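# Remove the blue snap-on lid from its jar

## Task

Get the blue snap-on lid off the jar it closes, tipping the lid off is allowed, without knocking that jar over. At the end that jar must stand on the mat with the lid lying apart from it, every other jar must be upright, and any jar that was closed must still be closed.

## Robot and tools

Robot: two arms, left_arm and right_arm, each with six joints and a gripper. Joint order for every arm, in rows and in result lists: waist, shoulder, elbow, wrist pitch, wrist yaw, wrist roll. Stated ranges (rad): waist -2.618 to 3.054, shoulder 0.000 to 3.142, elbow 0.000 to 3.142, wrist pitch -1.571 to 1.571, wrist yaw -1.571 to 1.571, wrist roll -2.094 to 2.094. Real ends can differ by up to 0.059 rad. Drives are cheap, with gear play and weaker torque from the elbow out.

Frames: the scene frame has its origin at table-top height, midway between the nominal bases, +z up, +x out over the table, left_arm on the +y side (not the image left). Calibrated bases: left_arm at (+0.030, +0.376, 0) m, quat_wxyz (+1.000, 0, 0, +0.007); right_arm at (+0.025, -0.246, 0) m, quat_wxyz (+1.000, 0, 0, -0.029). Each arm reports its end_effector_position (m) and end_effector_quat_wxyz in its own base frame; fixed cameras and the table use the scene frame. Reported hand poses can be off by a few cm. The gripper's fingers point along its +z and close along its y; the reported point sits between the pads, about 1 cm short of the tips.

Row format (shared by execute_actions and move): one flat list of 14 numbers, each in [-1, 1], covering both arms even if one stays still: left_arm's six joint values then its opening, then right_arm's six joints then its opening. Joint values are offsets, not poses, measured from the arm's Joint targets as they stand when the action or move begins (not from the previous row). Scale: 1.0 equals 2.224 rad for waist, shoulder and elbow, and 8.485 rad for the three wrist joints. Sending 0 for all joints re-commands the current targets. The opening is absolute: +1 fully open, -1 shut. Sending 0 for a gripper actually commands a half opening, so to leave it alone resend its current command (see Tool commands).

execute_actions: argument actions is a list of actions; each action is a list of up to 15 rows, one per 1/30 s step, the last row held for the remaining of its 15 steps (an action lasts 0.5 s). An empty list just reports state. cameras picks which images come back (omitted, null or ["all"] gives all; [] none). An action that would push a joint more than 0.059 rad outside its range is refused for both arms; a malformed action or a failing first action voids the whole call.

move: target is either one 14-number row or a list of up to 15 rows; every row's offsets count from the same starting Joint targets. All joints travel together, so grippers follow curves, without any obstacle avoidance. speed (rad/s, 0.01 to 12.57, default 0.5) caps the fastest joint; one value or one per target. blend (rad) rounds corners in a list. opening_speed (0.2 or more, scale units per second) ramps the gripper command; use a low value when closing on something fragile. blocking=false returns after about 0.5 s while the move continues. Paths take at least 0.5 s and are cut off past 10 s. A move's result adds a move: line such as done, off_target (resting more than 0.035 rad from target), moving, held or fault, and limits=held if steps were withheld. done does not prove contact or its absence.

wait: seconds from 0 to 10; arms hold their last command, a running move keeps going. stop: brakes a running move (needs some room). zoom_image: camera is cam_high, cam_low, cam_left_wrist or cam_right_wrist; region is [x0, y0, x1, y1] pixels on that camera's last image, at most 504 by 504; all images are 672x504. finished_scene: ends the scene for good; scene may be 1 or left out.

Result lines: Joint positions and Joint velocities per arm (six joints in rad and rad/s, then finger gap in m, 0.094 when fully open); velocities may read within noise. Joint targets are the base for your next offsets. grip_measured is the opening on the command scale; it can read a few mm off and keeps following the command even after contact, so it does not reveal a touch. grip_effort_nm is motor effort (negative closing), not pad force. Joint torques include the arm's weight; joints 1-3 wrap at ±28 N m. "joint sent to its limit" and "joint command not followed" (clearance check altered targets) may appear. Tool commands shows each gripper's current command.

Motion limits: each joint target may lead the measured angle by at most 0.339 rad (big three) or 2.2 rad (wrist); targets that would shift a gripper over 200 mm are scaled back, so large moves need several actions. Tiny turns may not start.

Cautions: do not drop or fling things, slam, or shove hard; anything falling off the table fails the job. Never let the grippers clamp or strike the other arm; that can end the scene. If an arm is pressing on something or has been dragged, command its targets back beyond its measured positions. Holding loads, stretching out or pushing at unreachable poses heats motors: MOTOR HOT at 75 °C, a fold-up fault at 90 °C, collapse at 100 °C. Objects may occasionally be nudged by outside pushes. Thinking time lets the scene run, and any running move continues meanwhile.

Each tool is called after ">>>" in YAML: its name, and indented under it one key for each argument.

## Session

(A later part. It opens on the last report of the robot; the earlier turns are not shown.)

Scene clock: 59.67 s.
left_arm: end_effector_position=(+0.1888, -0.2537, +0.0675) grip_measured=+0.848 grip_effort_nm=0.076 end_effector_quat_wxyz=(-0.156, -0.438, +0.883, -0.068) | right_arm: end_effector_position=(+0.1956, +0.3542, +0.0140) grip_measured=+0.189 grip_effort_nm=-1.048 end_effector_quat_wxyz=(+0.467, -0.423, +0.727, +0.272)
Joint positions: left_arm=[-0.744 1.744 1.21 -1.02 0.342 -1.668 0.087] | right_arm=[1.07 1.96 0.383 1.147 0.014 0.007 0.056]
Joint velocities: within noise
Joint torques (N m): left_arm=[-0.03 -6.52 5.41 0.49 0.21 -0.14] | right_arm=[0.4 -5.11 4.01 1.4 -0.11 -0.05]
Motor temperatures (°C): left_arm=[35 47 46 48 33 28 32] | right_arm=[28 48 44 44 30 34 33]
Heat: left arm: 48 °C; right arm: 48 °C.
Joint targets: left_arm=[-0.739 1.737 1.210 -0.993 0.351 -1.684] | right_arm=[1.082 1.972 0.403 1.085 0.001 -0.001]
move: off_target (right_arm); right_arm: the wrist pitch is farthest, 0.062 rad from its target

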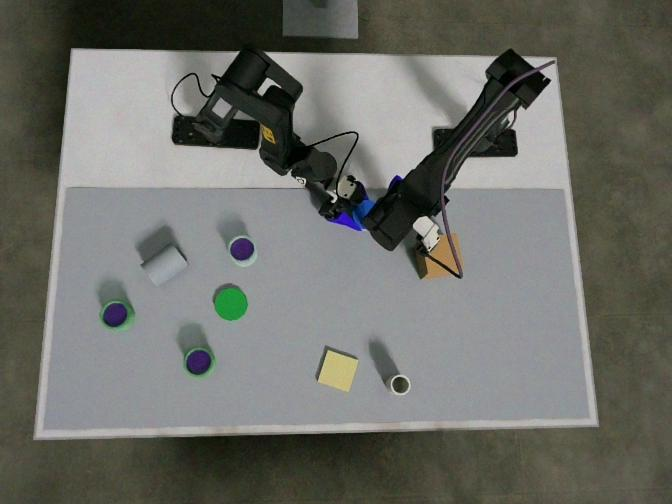

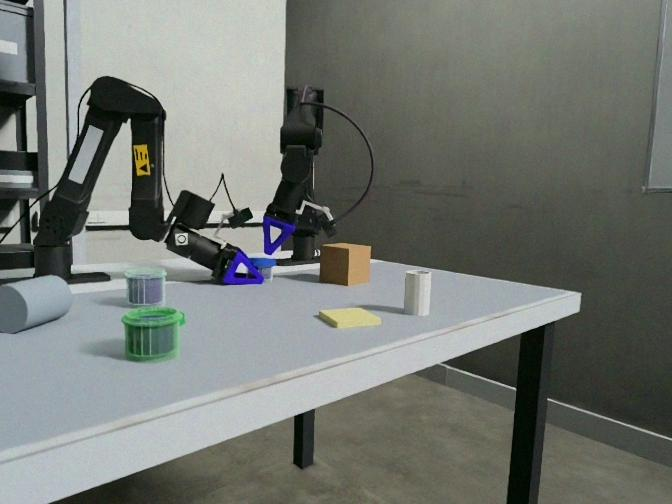

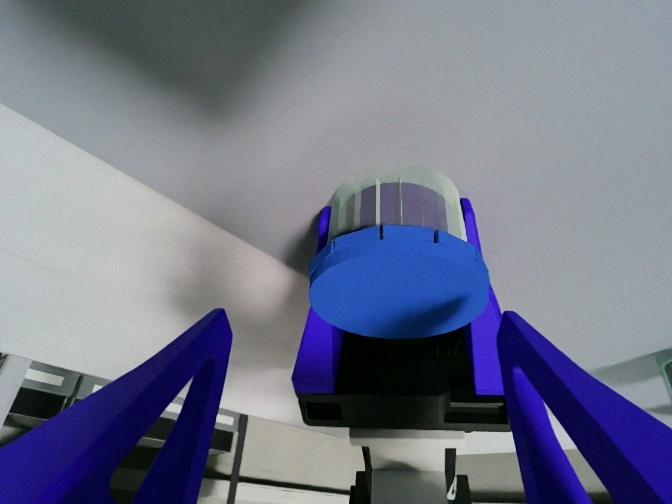

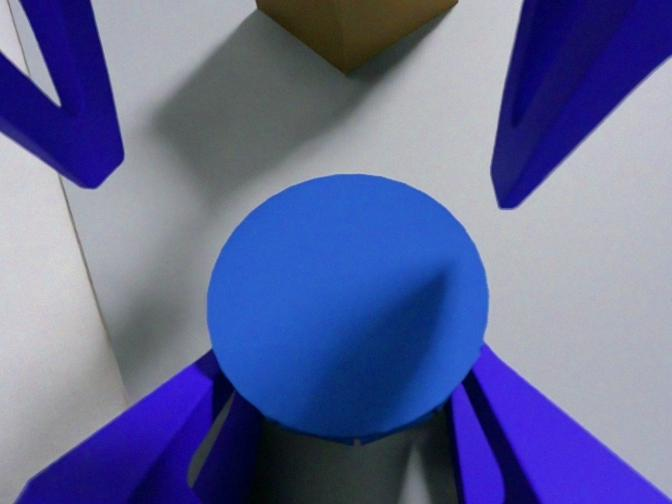

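>>> move:
  target:
    - [-0.013,0.027,0.0301,-0.0028,0,0,0.85,0,0,0,0,0,0,-0.1]
    - [-0.013,0.0391,0.0045,0.0071,0,0,0.85,0,0,0,0,0,0,-0.1]
  speed: 0.2

>>> zoom_image:
  camera: "cam_low"
  region: [180, 180, 360, 310]

Scene clock: 62.07 s.
left_arm: end_effector_position=(+0.1932, -0.2658, +0.0482) grip_measured=+0.848 grip_effort_nm=0.081 end_effector_quat_wxyz=(-0.158, -0.434, +0.885, -0.062) | right_arm: end_effector_position=(+0.1956, +0.3542, +0.0140) grip_measured=+0.189 grip_effort_nm=-1.043 end_effector_quat_wxyz=(+0.467, -0.423, +0.727, +0.272)
Joint positions: left_arm=[-0.763 1.821 1.224 -0.967 0.342 -1.675 0.087] | right_arm=[1.07 1.96 0.383 1.147 0.014 0.007 0.056]
Joint velocities: within noise
Joint torques (N m): left_arm=[-0.34 -6.24 4.85 0.52 0.23 -0.1] | right_arm=[0.53 -5.16 4.08 1.36 -0.05 -0.05]
Motor temperatures (°C): left_arm=[35 47 46 48 33 28 32] | right_arm=[28 48 43 44 30 34 33]
Heat: left arm: 48 °C; right arm: 48 °C.
Joint targets: left_arm=[-0.768 1.824 1.220 -0.933 0.351 -1.684] | right_arm=[1.082 1.972 0.403 1.085 0.001 -0.001]
move: off_target (right_arm); right_arm: the wrist pitch is farthest, 0.062 rad from its target

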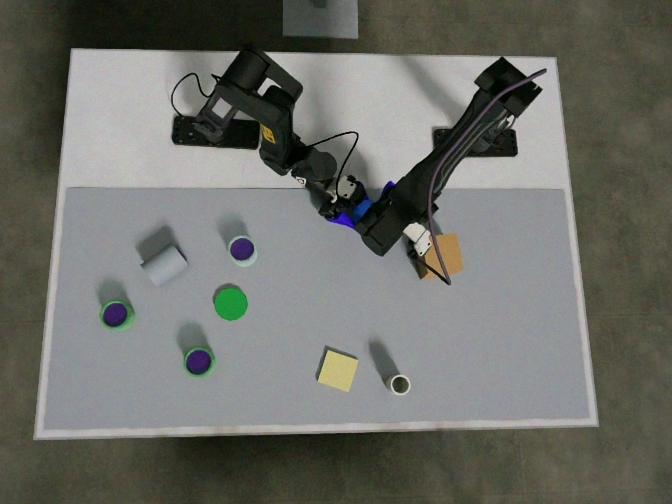

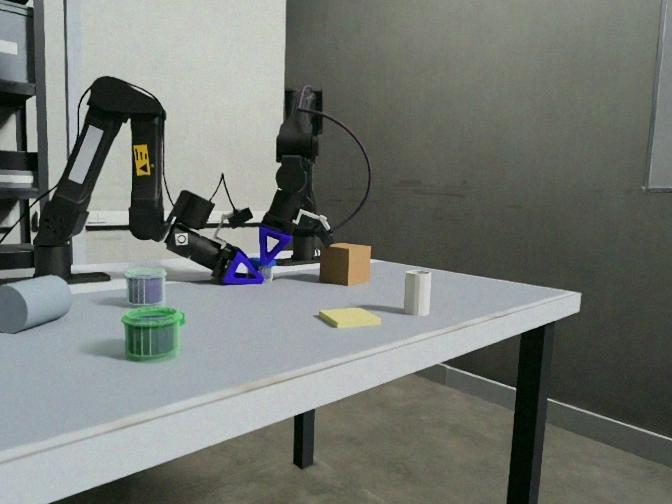

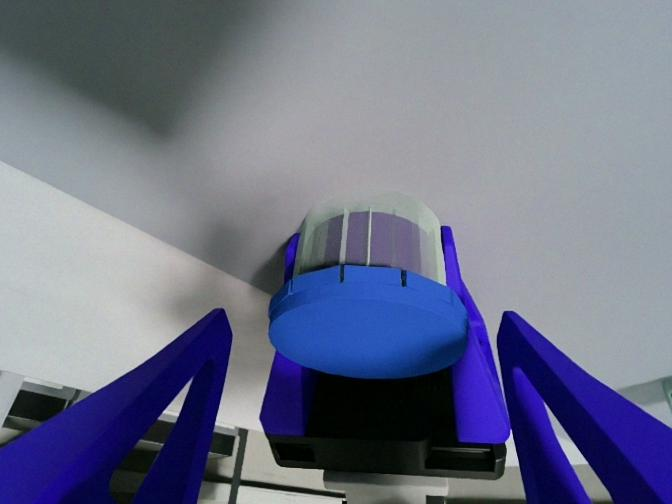

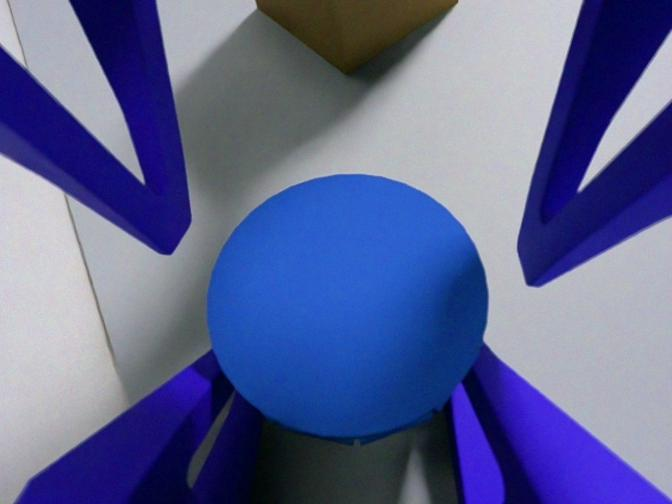

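Scaled by 2.800 from the camera's 672x504 image, which has a finer 960x720 frame.

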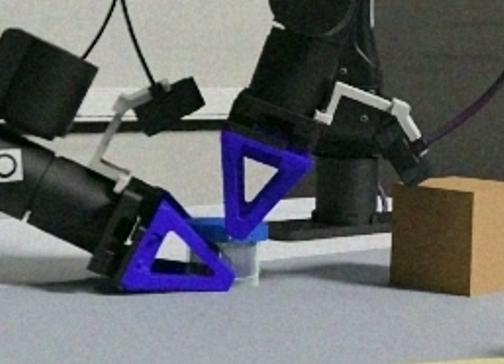

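>>> move:
  target: [0,0,0,0,0,0,0.1,0,0,0,0,0,0,-0.1]
  opening_speed: 0.6

>>> zoom_image:
  camera: "cam_low"
  region: [180, 180, 360, 310]

Scene clock: 63.87 s.
left_arm: end_effector_position=(+0.1945, -0.2670, +0.0483) grip_measured=+0.305 grip_effort_nm=-1.038 end_effector_quat_wxyz=(-0.157, -0.431, +0.886, -0.066) | right_arm: end_effector_position=(+0.1956, +0.3542, +0.0140) grip_measured=+0.189 grip_effort_nm=-1.048 end_effector_quat_wxyz=(+0.467, -0.423, +0.727, +0.272)
Joint positions: left_arm=[-0.763 1.821 1.224 -0.959 0.342 -1.671 0.061] | right_arm=[1.07 1.96 0.383 1.147 0.014 0.007 0.056]
Joint velocities: within noise
Joint torques (N m): left_arm=[-0.32 -6.22 5 0.46 0.17 -0.09] | right_arm=[0.36 -4.82 4.16 1.41 -0.06 -0.08]
Motor temperatures (°C): left_arm=[35 47 46 48 33 28 32] | right_arm=[28 48 43 44 30 34 33]
Heat: left arm: 48 °C; right arm: 48 °C.
Joint targets: left_arm=[-0.768 1.824 1.220 -0.933 0.351 -1.684] | right_arm=[1.082 1.972 0.403 1.085 0.001 -0.001]
move: off_target (right_arm); right_arm: the wrist pitch is farthest, 0.062 rad from its target

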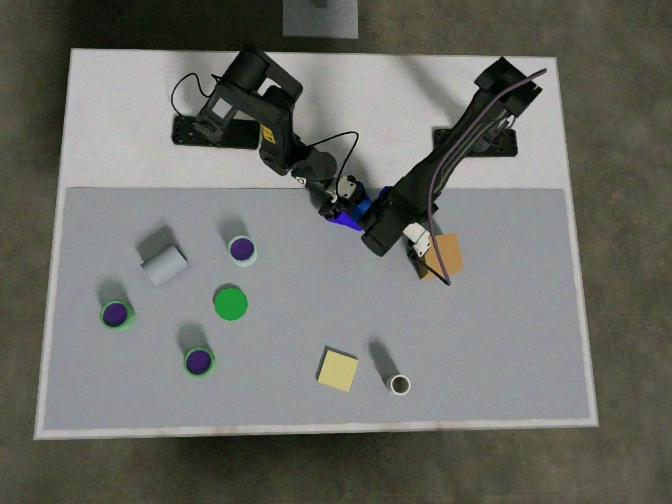

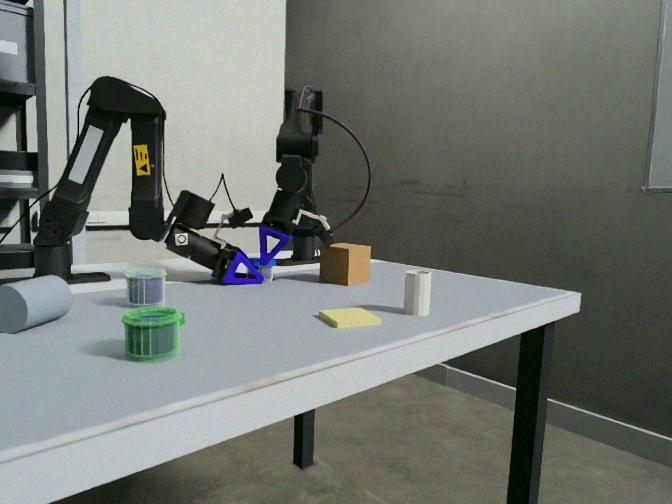

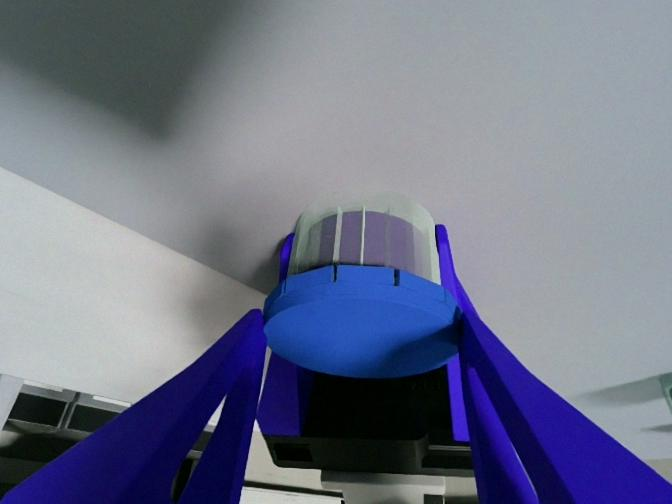

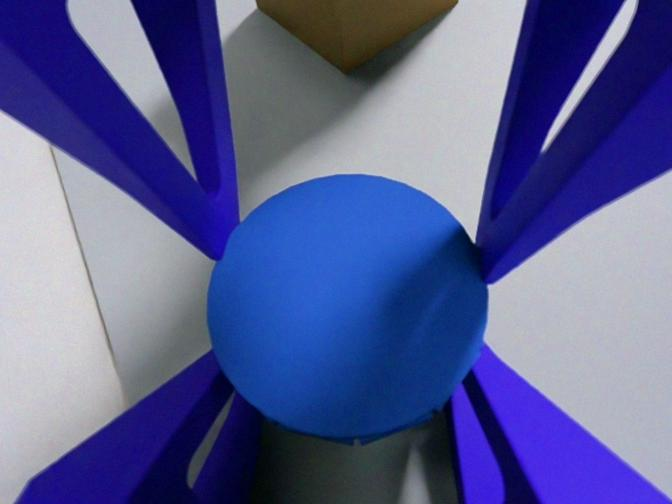

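Scaled by 2.800 from the camera's 672x504 image, which has a finer 960x720 frame.

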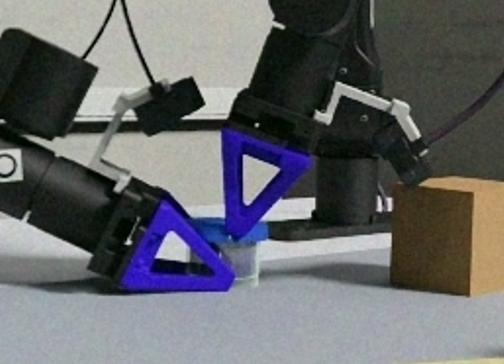

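>>> move:
  target:
    - [0,-0.0123,0.0258,-0.0099,0,0,0.1,0,0,0,0,0,0,-0.1]
    - [0,-0.0238,0.0661,-0.0236,0,0,0.1,0,0,0,0,0,0,-0.1]
  speed: 0.15

>>> zoom_image:
  camera: "cam_low"
  region: [180, 180, 360, 310]

Scene clock: 66.17 s.
left_arm: end_effector_position=(+0.1967, -0.2600, +0.0649) grip_measured=+0.303 grip_effort_nm=-1.038 end_effector_quat_wxyz=(-0.149, -0.438, +0.886, -0.042) | right_arm: end_effector_position=(+0.1981, +0.3639, +0.0280) grip_measured=+0.189 grip_effort_nm=-1.043 end_effector_quat_wxyz=(+0.483, -0.415, +0.714, +0.291)
Joint positions: left_arm=[-0.758 1.821 1.301 -1.076 0.311 -1.672 0.061] | right_arm=[1.07 1.96 0.4 1.187 0 0.016 0.056]
Joint velocities: within noise
Joint torques (N m): left_arm=[-0.38 -10.52 10.55 -0.5 0.46 -0.11] | right_arm=[0.36 -4.93 2.62 1 -0.08 -0.13]
Motor temperatures (°C): left_arm=[35 47 46 47 33 28 32] | right_arm=[28 47 43 43 30 34 33]
Heat: left arm: 47 °C; right arm: 47 °C.
Joint targets: left_arm=[-0.768 1.771 1.367 -1.133 0.351 -1.684] | right_arm=[1.082 1.972 0.403 1.085 0.001 -0.001]
move: off_target (left_arm, right_arm); left_arm: the elbow is farthest, 0.066 rad from its target; right_arm: the wrist pitch is farthest, 0.102 rad from its target

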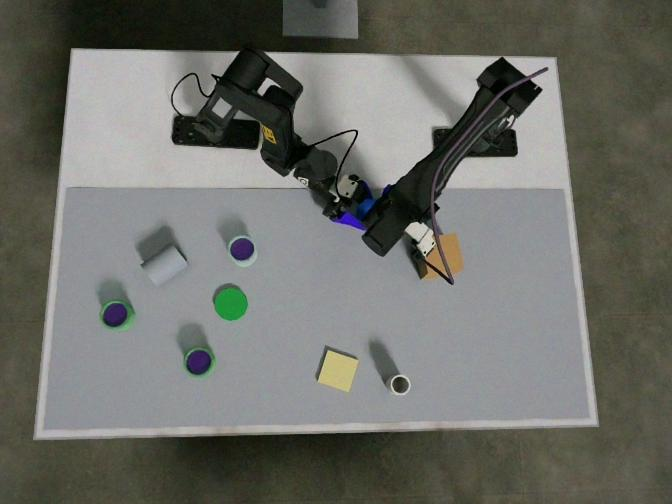

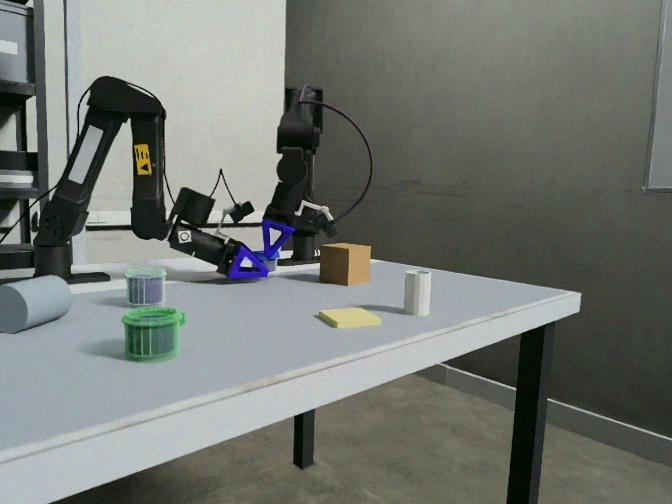

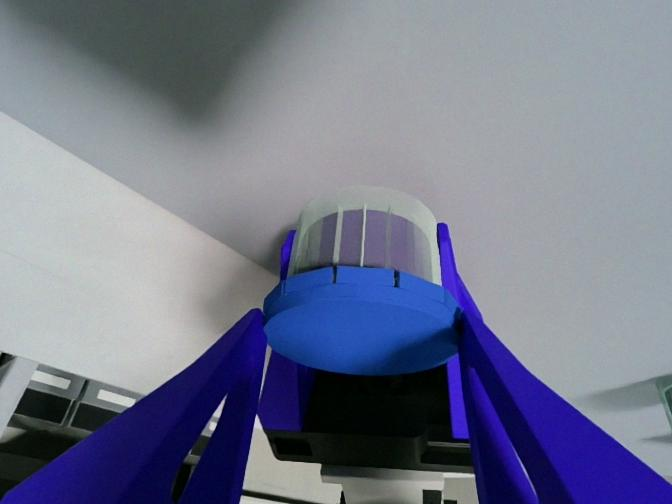

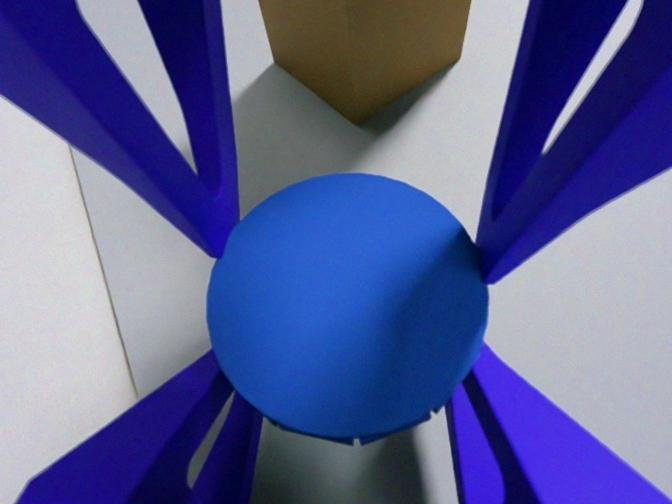

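Scaled by 2.800 from the camera's 672x504 image, which has a finer 960x720 frame.

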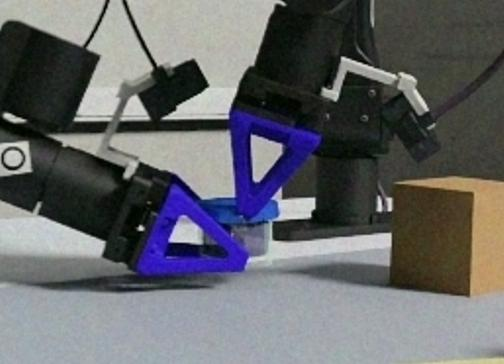

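>>> move:
  target: [0,0,0,0,0,0,0.0,0,0,0,0,0,0.035,-0.2]
  speed: 0.4

>>> zoom_image:
  camera: "cam_low"
  region: [180, 180, 360, 310]

Scene clock: 68.80 s.
left_arm: end_effector_position=(+0.1927, -0.2626, +0.0737) grip_measured=+0.303 grip_effort_nm=-1.043 end_effector_quat_wxyz=(-0.162, -0.437, +0.884, -0.042) | right_arm: end_effector_position=(+0.1931, +0.3638, +0.0194) grip_measured=+0.187 grip_effort_nm=-1.048 end_effector_quat_wxyz=(+0.434, -0.335, +0.765, +0.338)
Joint positions: left_arm=[-0.76 1.818 1.327 -1.114 0.336 -1.672 0.061] | right_arm=[1.084 1.966 0.403 1.156 0.008 0.253 0.056]
Joint velocities: within noise
Joint torques (N m): left_arm=[-0.44 -10.19 8.4 -0.13 0.24 -0.09] | right_arm=[-0.02 -5.7 2.44 1.32 -0.01 0.4]
Motor temperatures (°C): left_arm=[35 47 46 47 33 28 32] | right_arm=[28 47 43 43 30 34 33]
Heat: left arm: 47 °C; right arm: 47 °C.
Joint targets: left_arm=[-0.768 1.771 1.367 -1.133 0.351 -1.684] | right_arm=[1.082 1.972 0.403 1.085 0.001 0.296]
move: off_target (left_arm, right_arm); left_arm: the shoulder is farthest, 0.047 rad from its target; right_arm: the wrist pitch is farthest, 0.071 rad from its target

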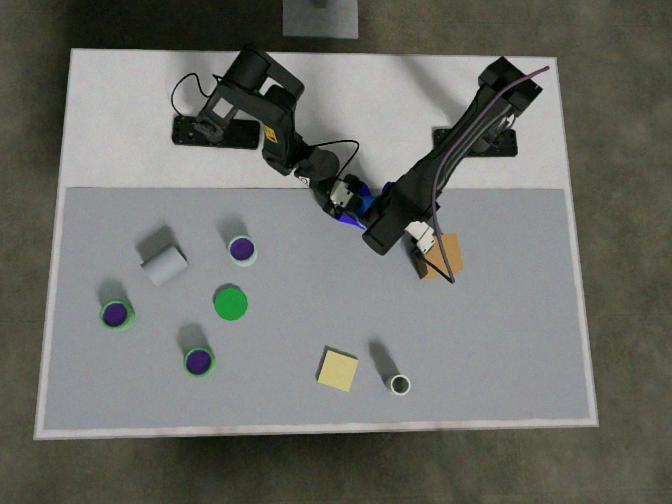

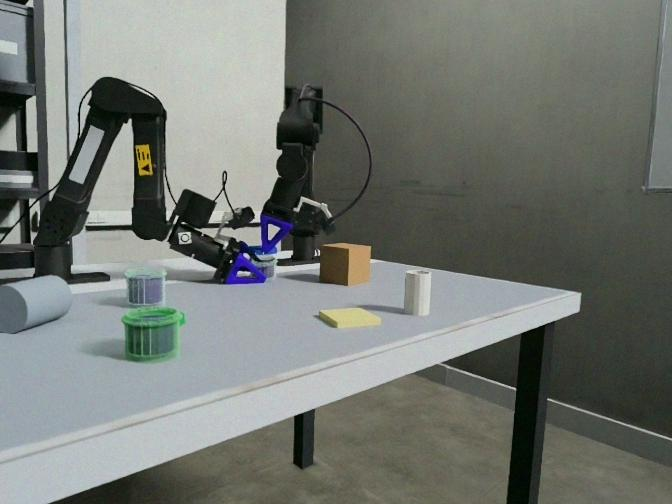

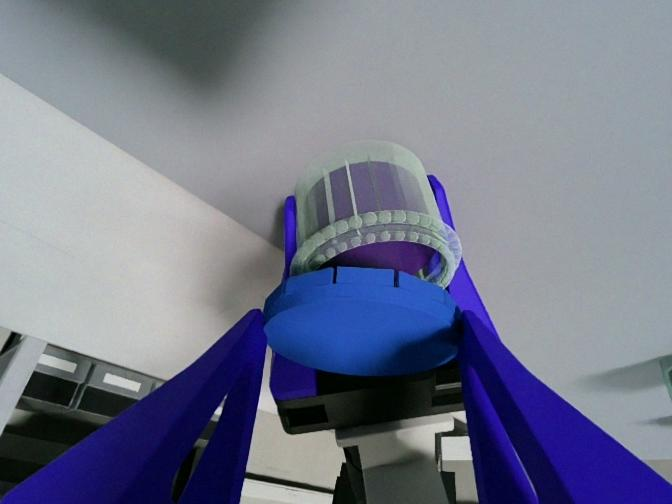

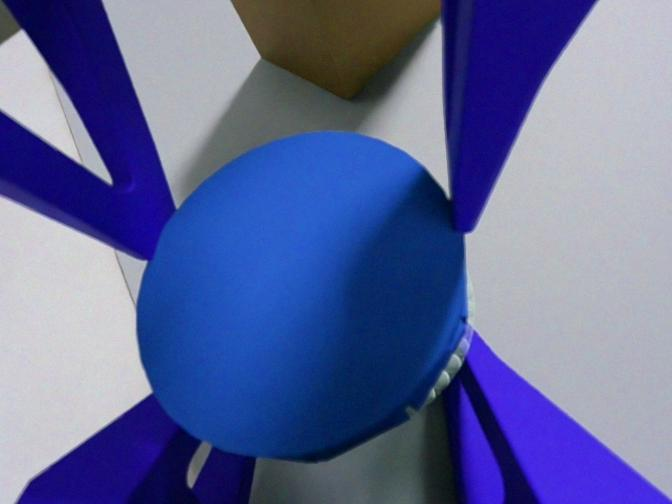

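Scaled by 2.800 from the camera's 672x504 image, which has a finer 960x720 frame.

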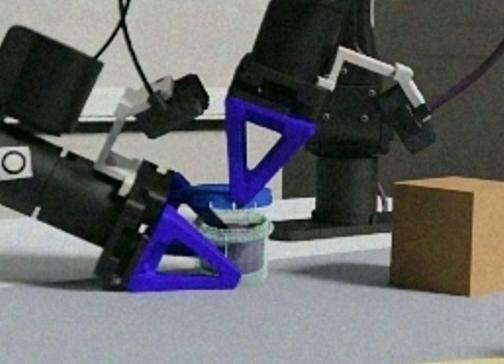

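>>> move:
  target:
    - [0,-0.009,0.072,-0.02,0,0,0.0,0,0,0,0,0,0.035,-0.2]
    - [0.0589,0.2761,0.442,-0.0374,0,0,0.0,0,0,0,0,0,0.0,-0.2]
  speed: [0.3,0.5]
  blend: 0.02

>>> zoom_image:
  camera: "cam_low"
  region: [180, 180, 360, 310]

Scene clock: 74.00 s.
left_arm: end_effector_position=(+0.3465, -0.3311, +0.1021) grip_measured=+0.303 grip_effort_nm=-1.043 end_effector_quat_wxyz=(-0.141, -0.481, +0.860, -0.096) | right_arm: end_effector_position=(+0.1963, +0.3637, +0.0220) grip_measured=+0.187 grip_effort_nm=-1.048 end_effector_quat_wxyz=(+0.433, -0.315, +0.771, +0.346)
Joint positions: left_arm=[-0.641 2.385 2.306 -1.428 0.337 -1.672 0.061] | right_arm=[1.081 1.966 0.405 1.165 0.017 0.294 0.056]
Joint velocities: within noise
Joint torques (N m): left_arm=[0.38 -10.61 8.73 -0.03 0.22 -0.07] | right_arm=[0.14 -5.83 2.45 1.22 -0.1 -0.02]
Motor temperatures (°C): left_arm=[35 47 46 46 32 28 32] | right_arm=[28 47 43 42 30 34 33]
Heat: left arm: 47 °C; right arm: 47 °C.
Joint targets: left_arm=[-0.637 2.385 2.350 -1.451 0.351 -1.684] | right_arm=[1.082 1.972 0.403 1.085 0.001 0.296]
move: off_target (left_arm, right_arm); left_arm: the elbow is farthest, 0.045 rad from its target; right_arm: the wrist pitch is farthest, 0.080 rad from its target

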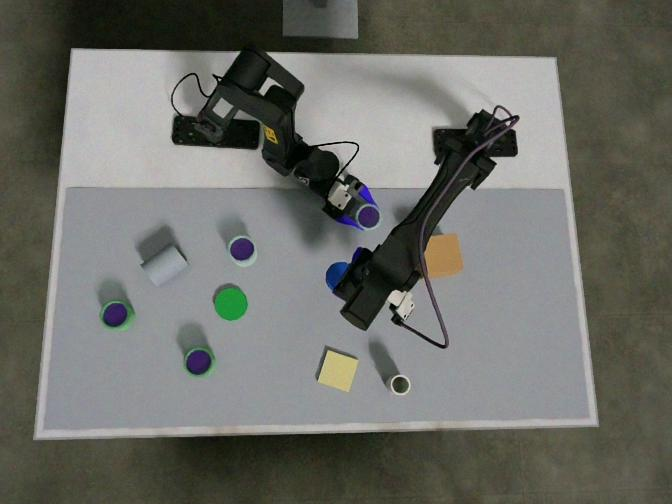

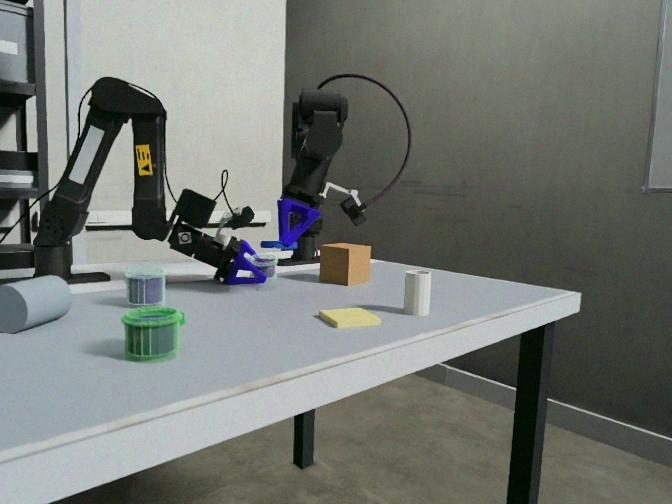

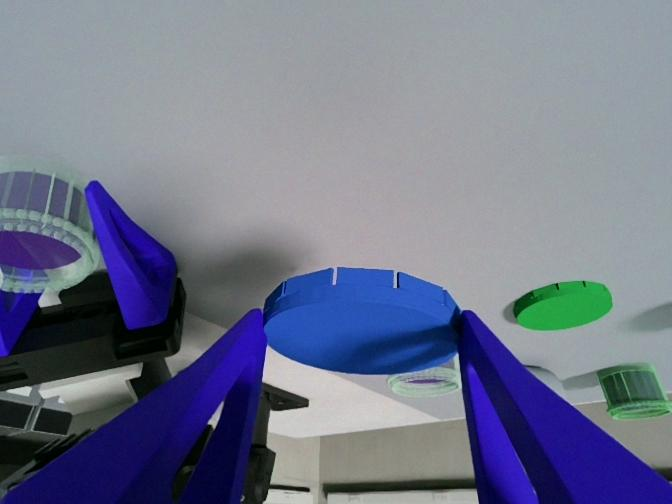

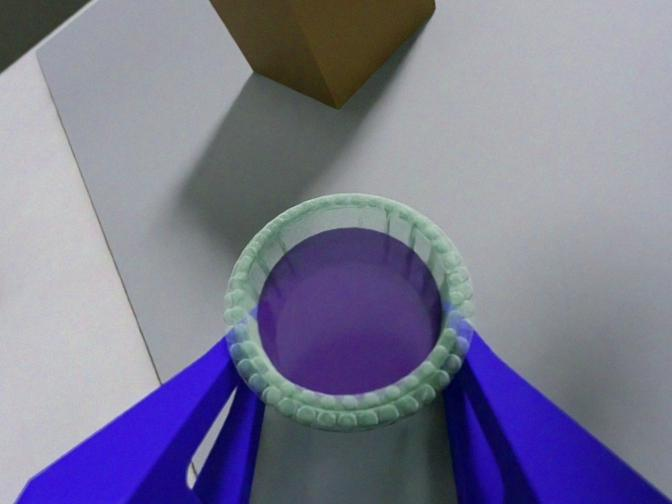

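Scaled by 2.800 from the camera's 672x504 image, which has a finer 960x720 frame.

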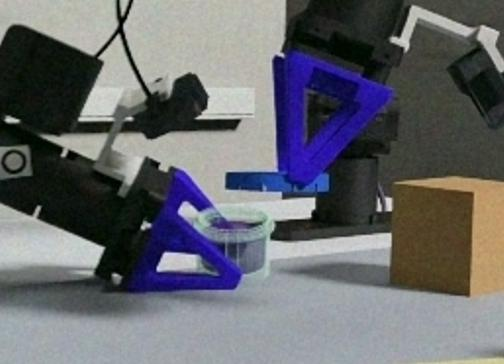

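>>> move:
  target: [0,0.0215,-0.0885,0.0231,0,0,0.0,0,0,0,0,0,-0.035,-0.2]
  speed: 0.3

>>> zoom_image:
  camera: "cam_low"
  region: [180, 180, 360, 310]

Scene clock: 78.87 s.
left_arm: end_effector_position=(+0.3460, -0.3307, +0.0422) grip_measured=+0.303 grip_effort_nm=-1.043 end_effector_quat_wxyz=(-0.151, -0.485, +0.858, -0.073) | right_arm: end_effector_position=(+0.1914, +0.3627, +0.0146) grip_measured=+0.187 grip_effort_nm=-1.053 end_effector_quat_wxyz=(+0.461, -0.429, +0.724, +0.282)
Joint positions: left_arm=[-0.641 2.433 2.154 -1.28 0.337 -1.672 0.061] | right_arm=[1.082 1.966 0.405 1.133 -0.001 0.013 0.056]
Joint velocities: within noise
Joint torques (N m): left_arm=[0.38 -10.99 5.42 0.44 0.23 -0.07] | right_arm=[0.55 -5.91 2.4 1.53 -0.03 -0.13]
Motor temperatures (°C): left_arm=[35 47 46 46 32 28 32] | right_arm=[28 47 43 42 30 34 33]
Heat: left arm: 47 °C; right arm: 47 °C.
Joint targets: left_arm=[-0.637 2.433 2.153 -1.255 0.351 -1.684] | right_arm=[1.082 1.972 0.403 1.085 0.001 -0.001]
move: off_target (right_arm); right_arm: the wrist pitch is farthest, 0.048 rad from its target

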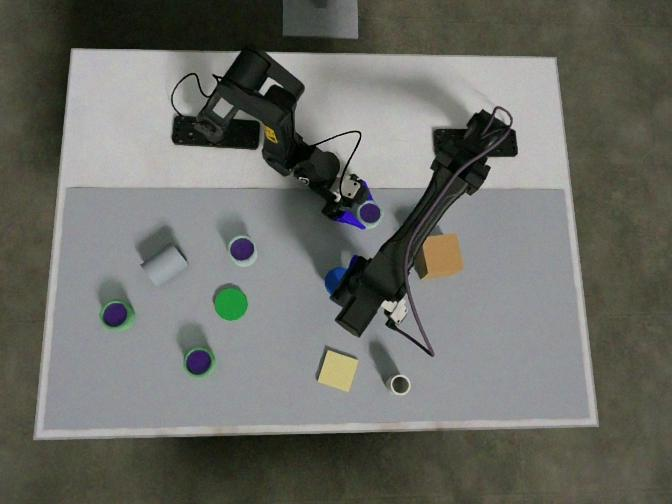

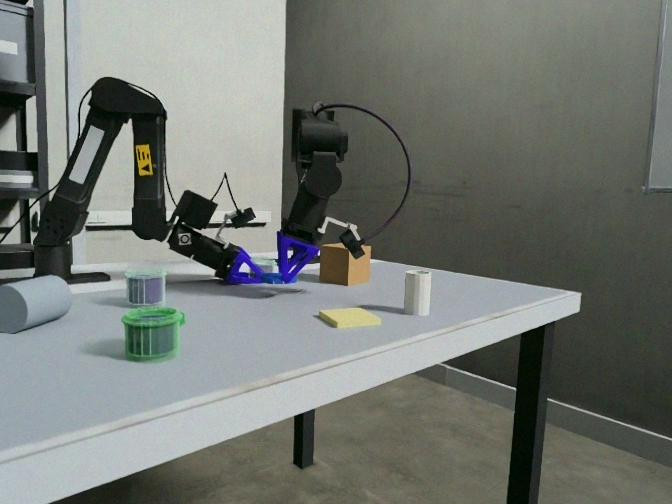

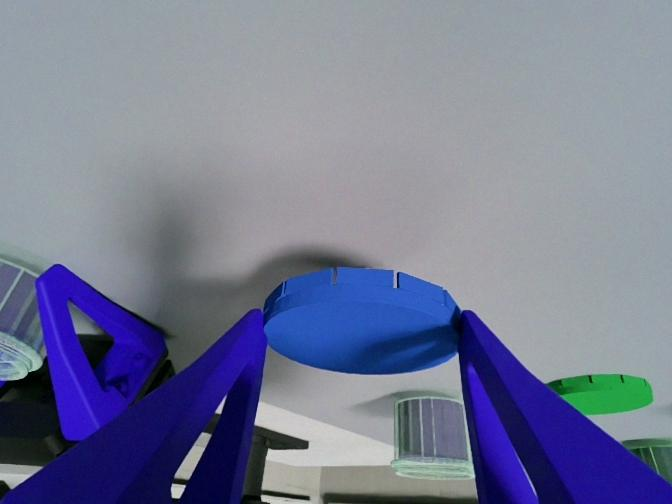

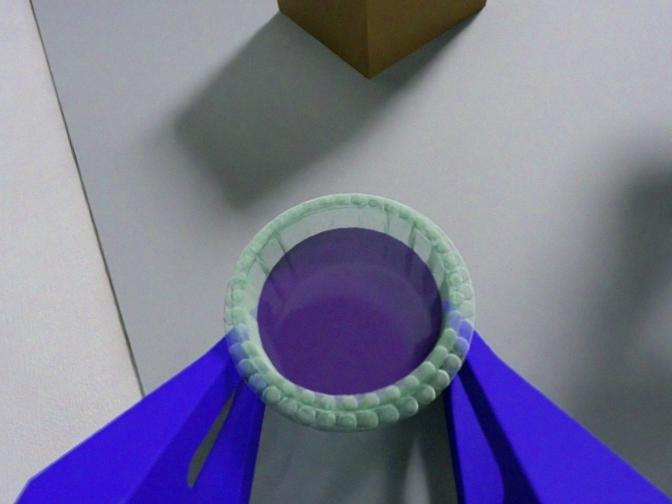

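Scaled by 2.800 from the camera's 672x504 image, which has a finer 960x720 frame.

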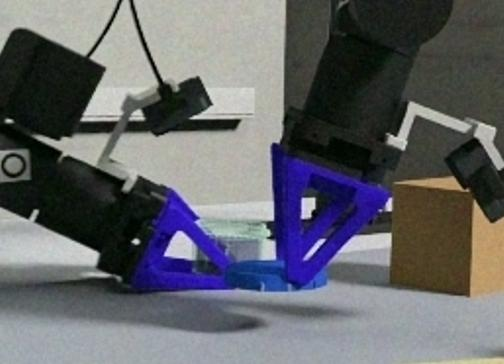

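>>> move:
  target: [0,0.0045,-0.0391,0.010,0,0,0.0,0,0,0,0,0,0,-0.2]
  speed: 0.15

>>> zoom_image:
  camera: "cam_low"
  region: [200, 210, 350, 310]

Scene clock: 80.77 s.
left_arm: end_effector_position=(+0.3437, -0.3290, +0.0168) grip_measured=+0.303 grip_effort_nm=-1.048 end_effector_quat_wxyz=(-0.153, -0.486, +0.858, -0.069) | right_arm: end_effector_position=(+0.1914, +0.3627, +0.0146) grip_measured=+0.187 grip_effort_nm=-1.048 end_effector_quat_wxyz=(+0.461, -0.429, +0.724, +0.282)
Joint positions: left_arm=[-0.641 2.441 2.066 -1.194 0.337 -1.672 0.061] | right_arm=[1.082 1.966 0.405 1.133 -0.001 0.013 0.056]
Joint velocities: within noise
Joint torques (N m): left_arm=[0.39 -10.89 5.39 0.4 0.24 -0.07] | right_arm=[0.42 -5.81 2.41 1.55 -0.03 -0.05]
Motor temperatures (°C): left_arm=[35 48 46 46 32 28 32] | right_arm=[28 47 42 42 30 34 33]
Heat: left arm: 48 °C; right arm: 47 °C.
Joint targets: left_arm=[-0.637 2.443 2.066 -1.170 0.351 -1.684] | right_arm=[1.082 1.972 0.403 1.085 0.001 -0.001]
move: off_target (right_arm); right_arm: the wrist pitch is farthest, 0.048 rad from its target

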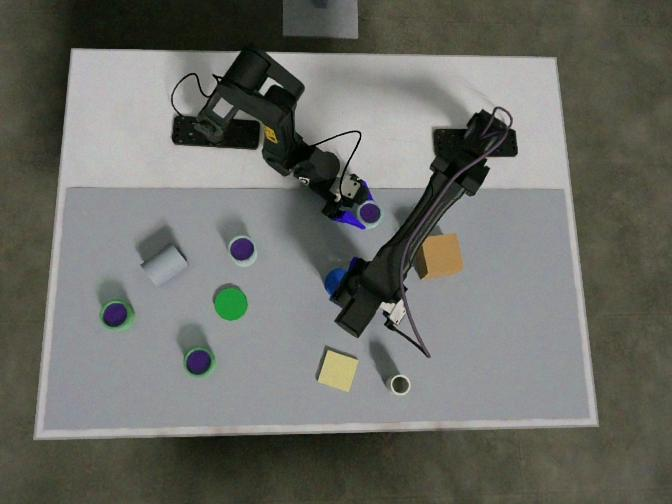

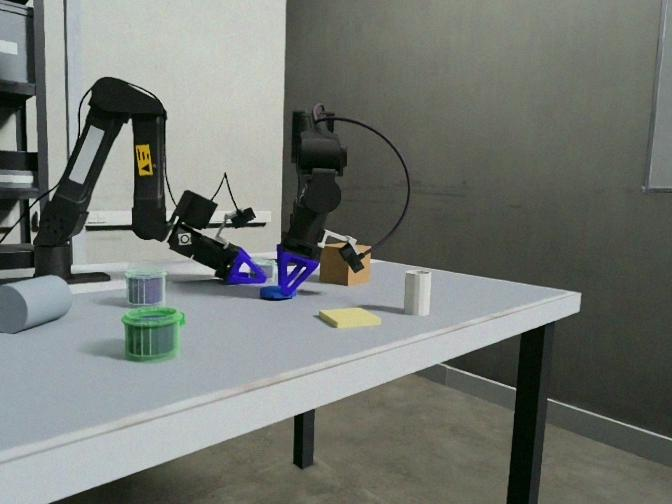

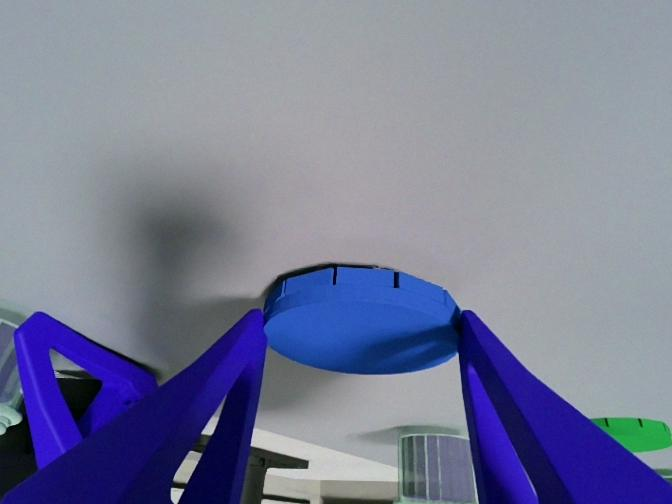

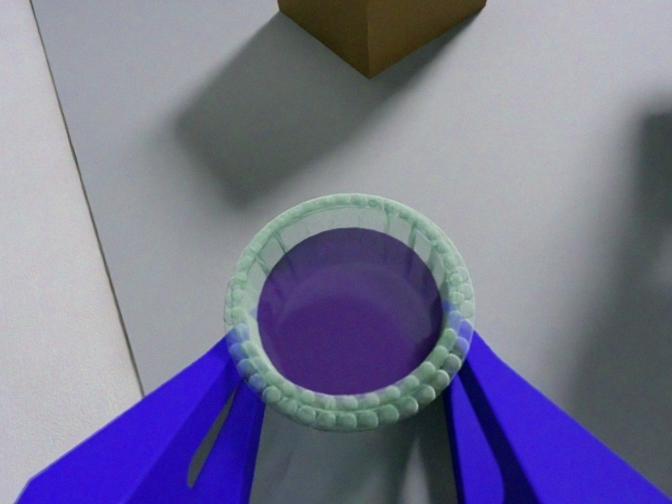

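Scaled by 3.360 from the camera's 672x504 image, which has a finer 960x720 frame.

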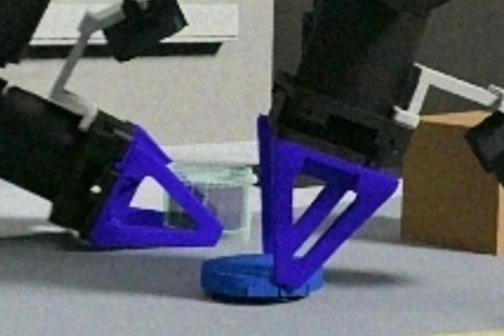

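>>> move:
  target:
    - [0,0,0,0,0,0,0.6,0,0,0,0,0,0,0.7]
    - [0,-0.026,0.1276,-0.033,0,0,0.6,0,-0.139,-0.137,-0.0033,0,0,0.7]
  speed: 0.3
  opening_speed: 0.7

>>> zoom_image:
  camera: "cam_low"
  region: [200, 210, 350, 310]

Scene clock: 84.43 s.
left_arm: end_effector_position=(+0.3460, -0.3307, +0.0781) grip_measured=+0.598 grip_effort_nm=0.081 end_effector_quat_wxyz=(-0.151, -0.485, +0.858, -0.073) | right_arm: end_effector_position=(+0.1522, +0.2890, +0.0186) grip_measured=+0.697 grip_effort_nm=0.120 end_effector_quat_wxyz=(+0.441, -0.438, +0.736, +0.268)
Joint positions: left_arm=[-0.641 2.441 2.31 -1.428 0.337 -1.672 0.075] | right_arm=[1.082 1.688 0.101 1.101 -0.001 0.009 0.08]
Joint velocities: within noise
Joint torques (N m): left_arm=[0.4 -15.49 8.49 -0.08 0.22 -0.1] | right_arm=[0.43 -5.74 2.02 1.56 -0.11 -0.12]
Motor temperatures (°C): left_arm=[35 48 45 45 32 28 32] | right_arm=[28 47 42 42 30 34 33]
Heat: left arm: 48 °C; right arm: 47 °C.
Joint targets: left_arm=[-0.637 2.385 2.350 -1.450 0.351 -1.684] | right_arm=[1.082 1.663 0.098 1.057 0.001 -0.001]
move: off_target (left_arm, right_arm); left_arm: the shoulder is farthest, 0.055 rad from its target; right_arm: the wrist pitch is farthest, 0.044 rad from its target

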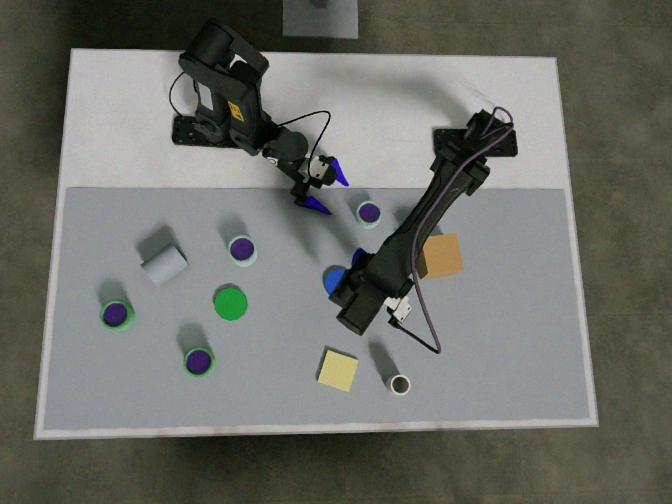

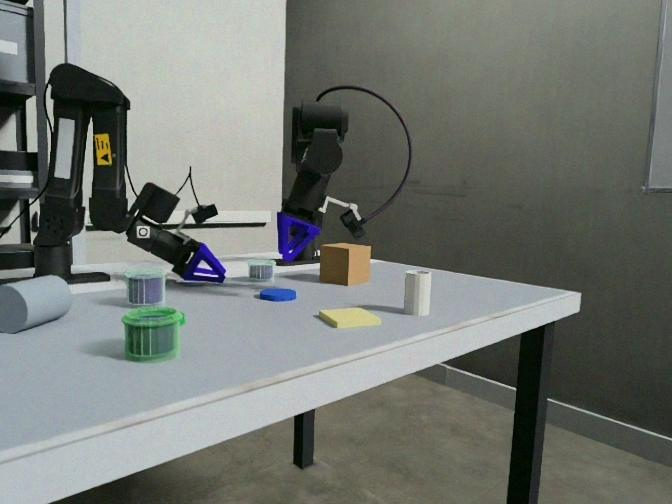

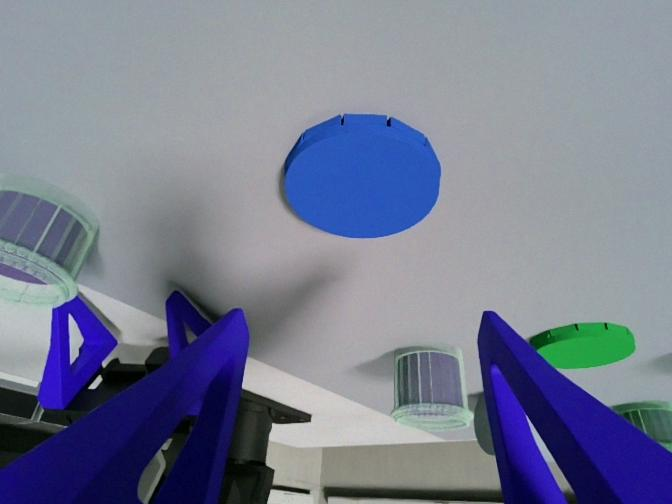

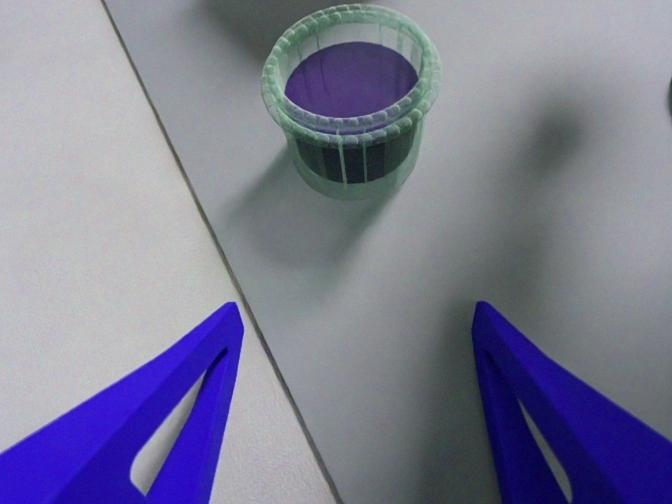

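Scaled by 3.360 from the camera's 672x504 image, which has a finer 960x720 frame.

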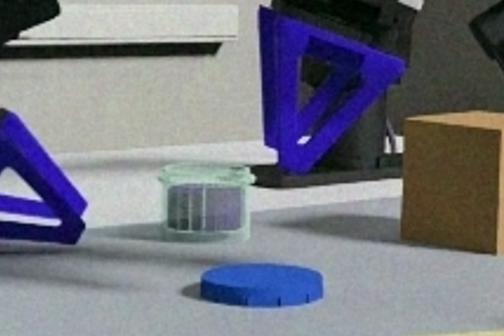

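>>> finished_scene:

The scene is finished: the task was done.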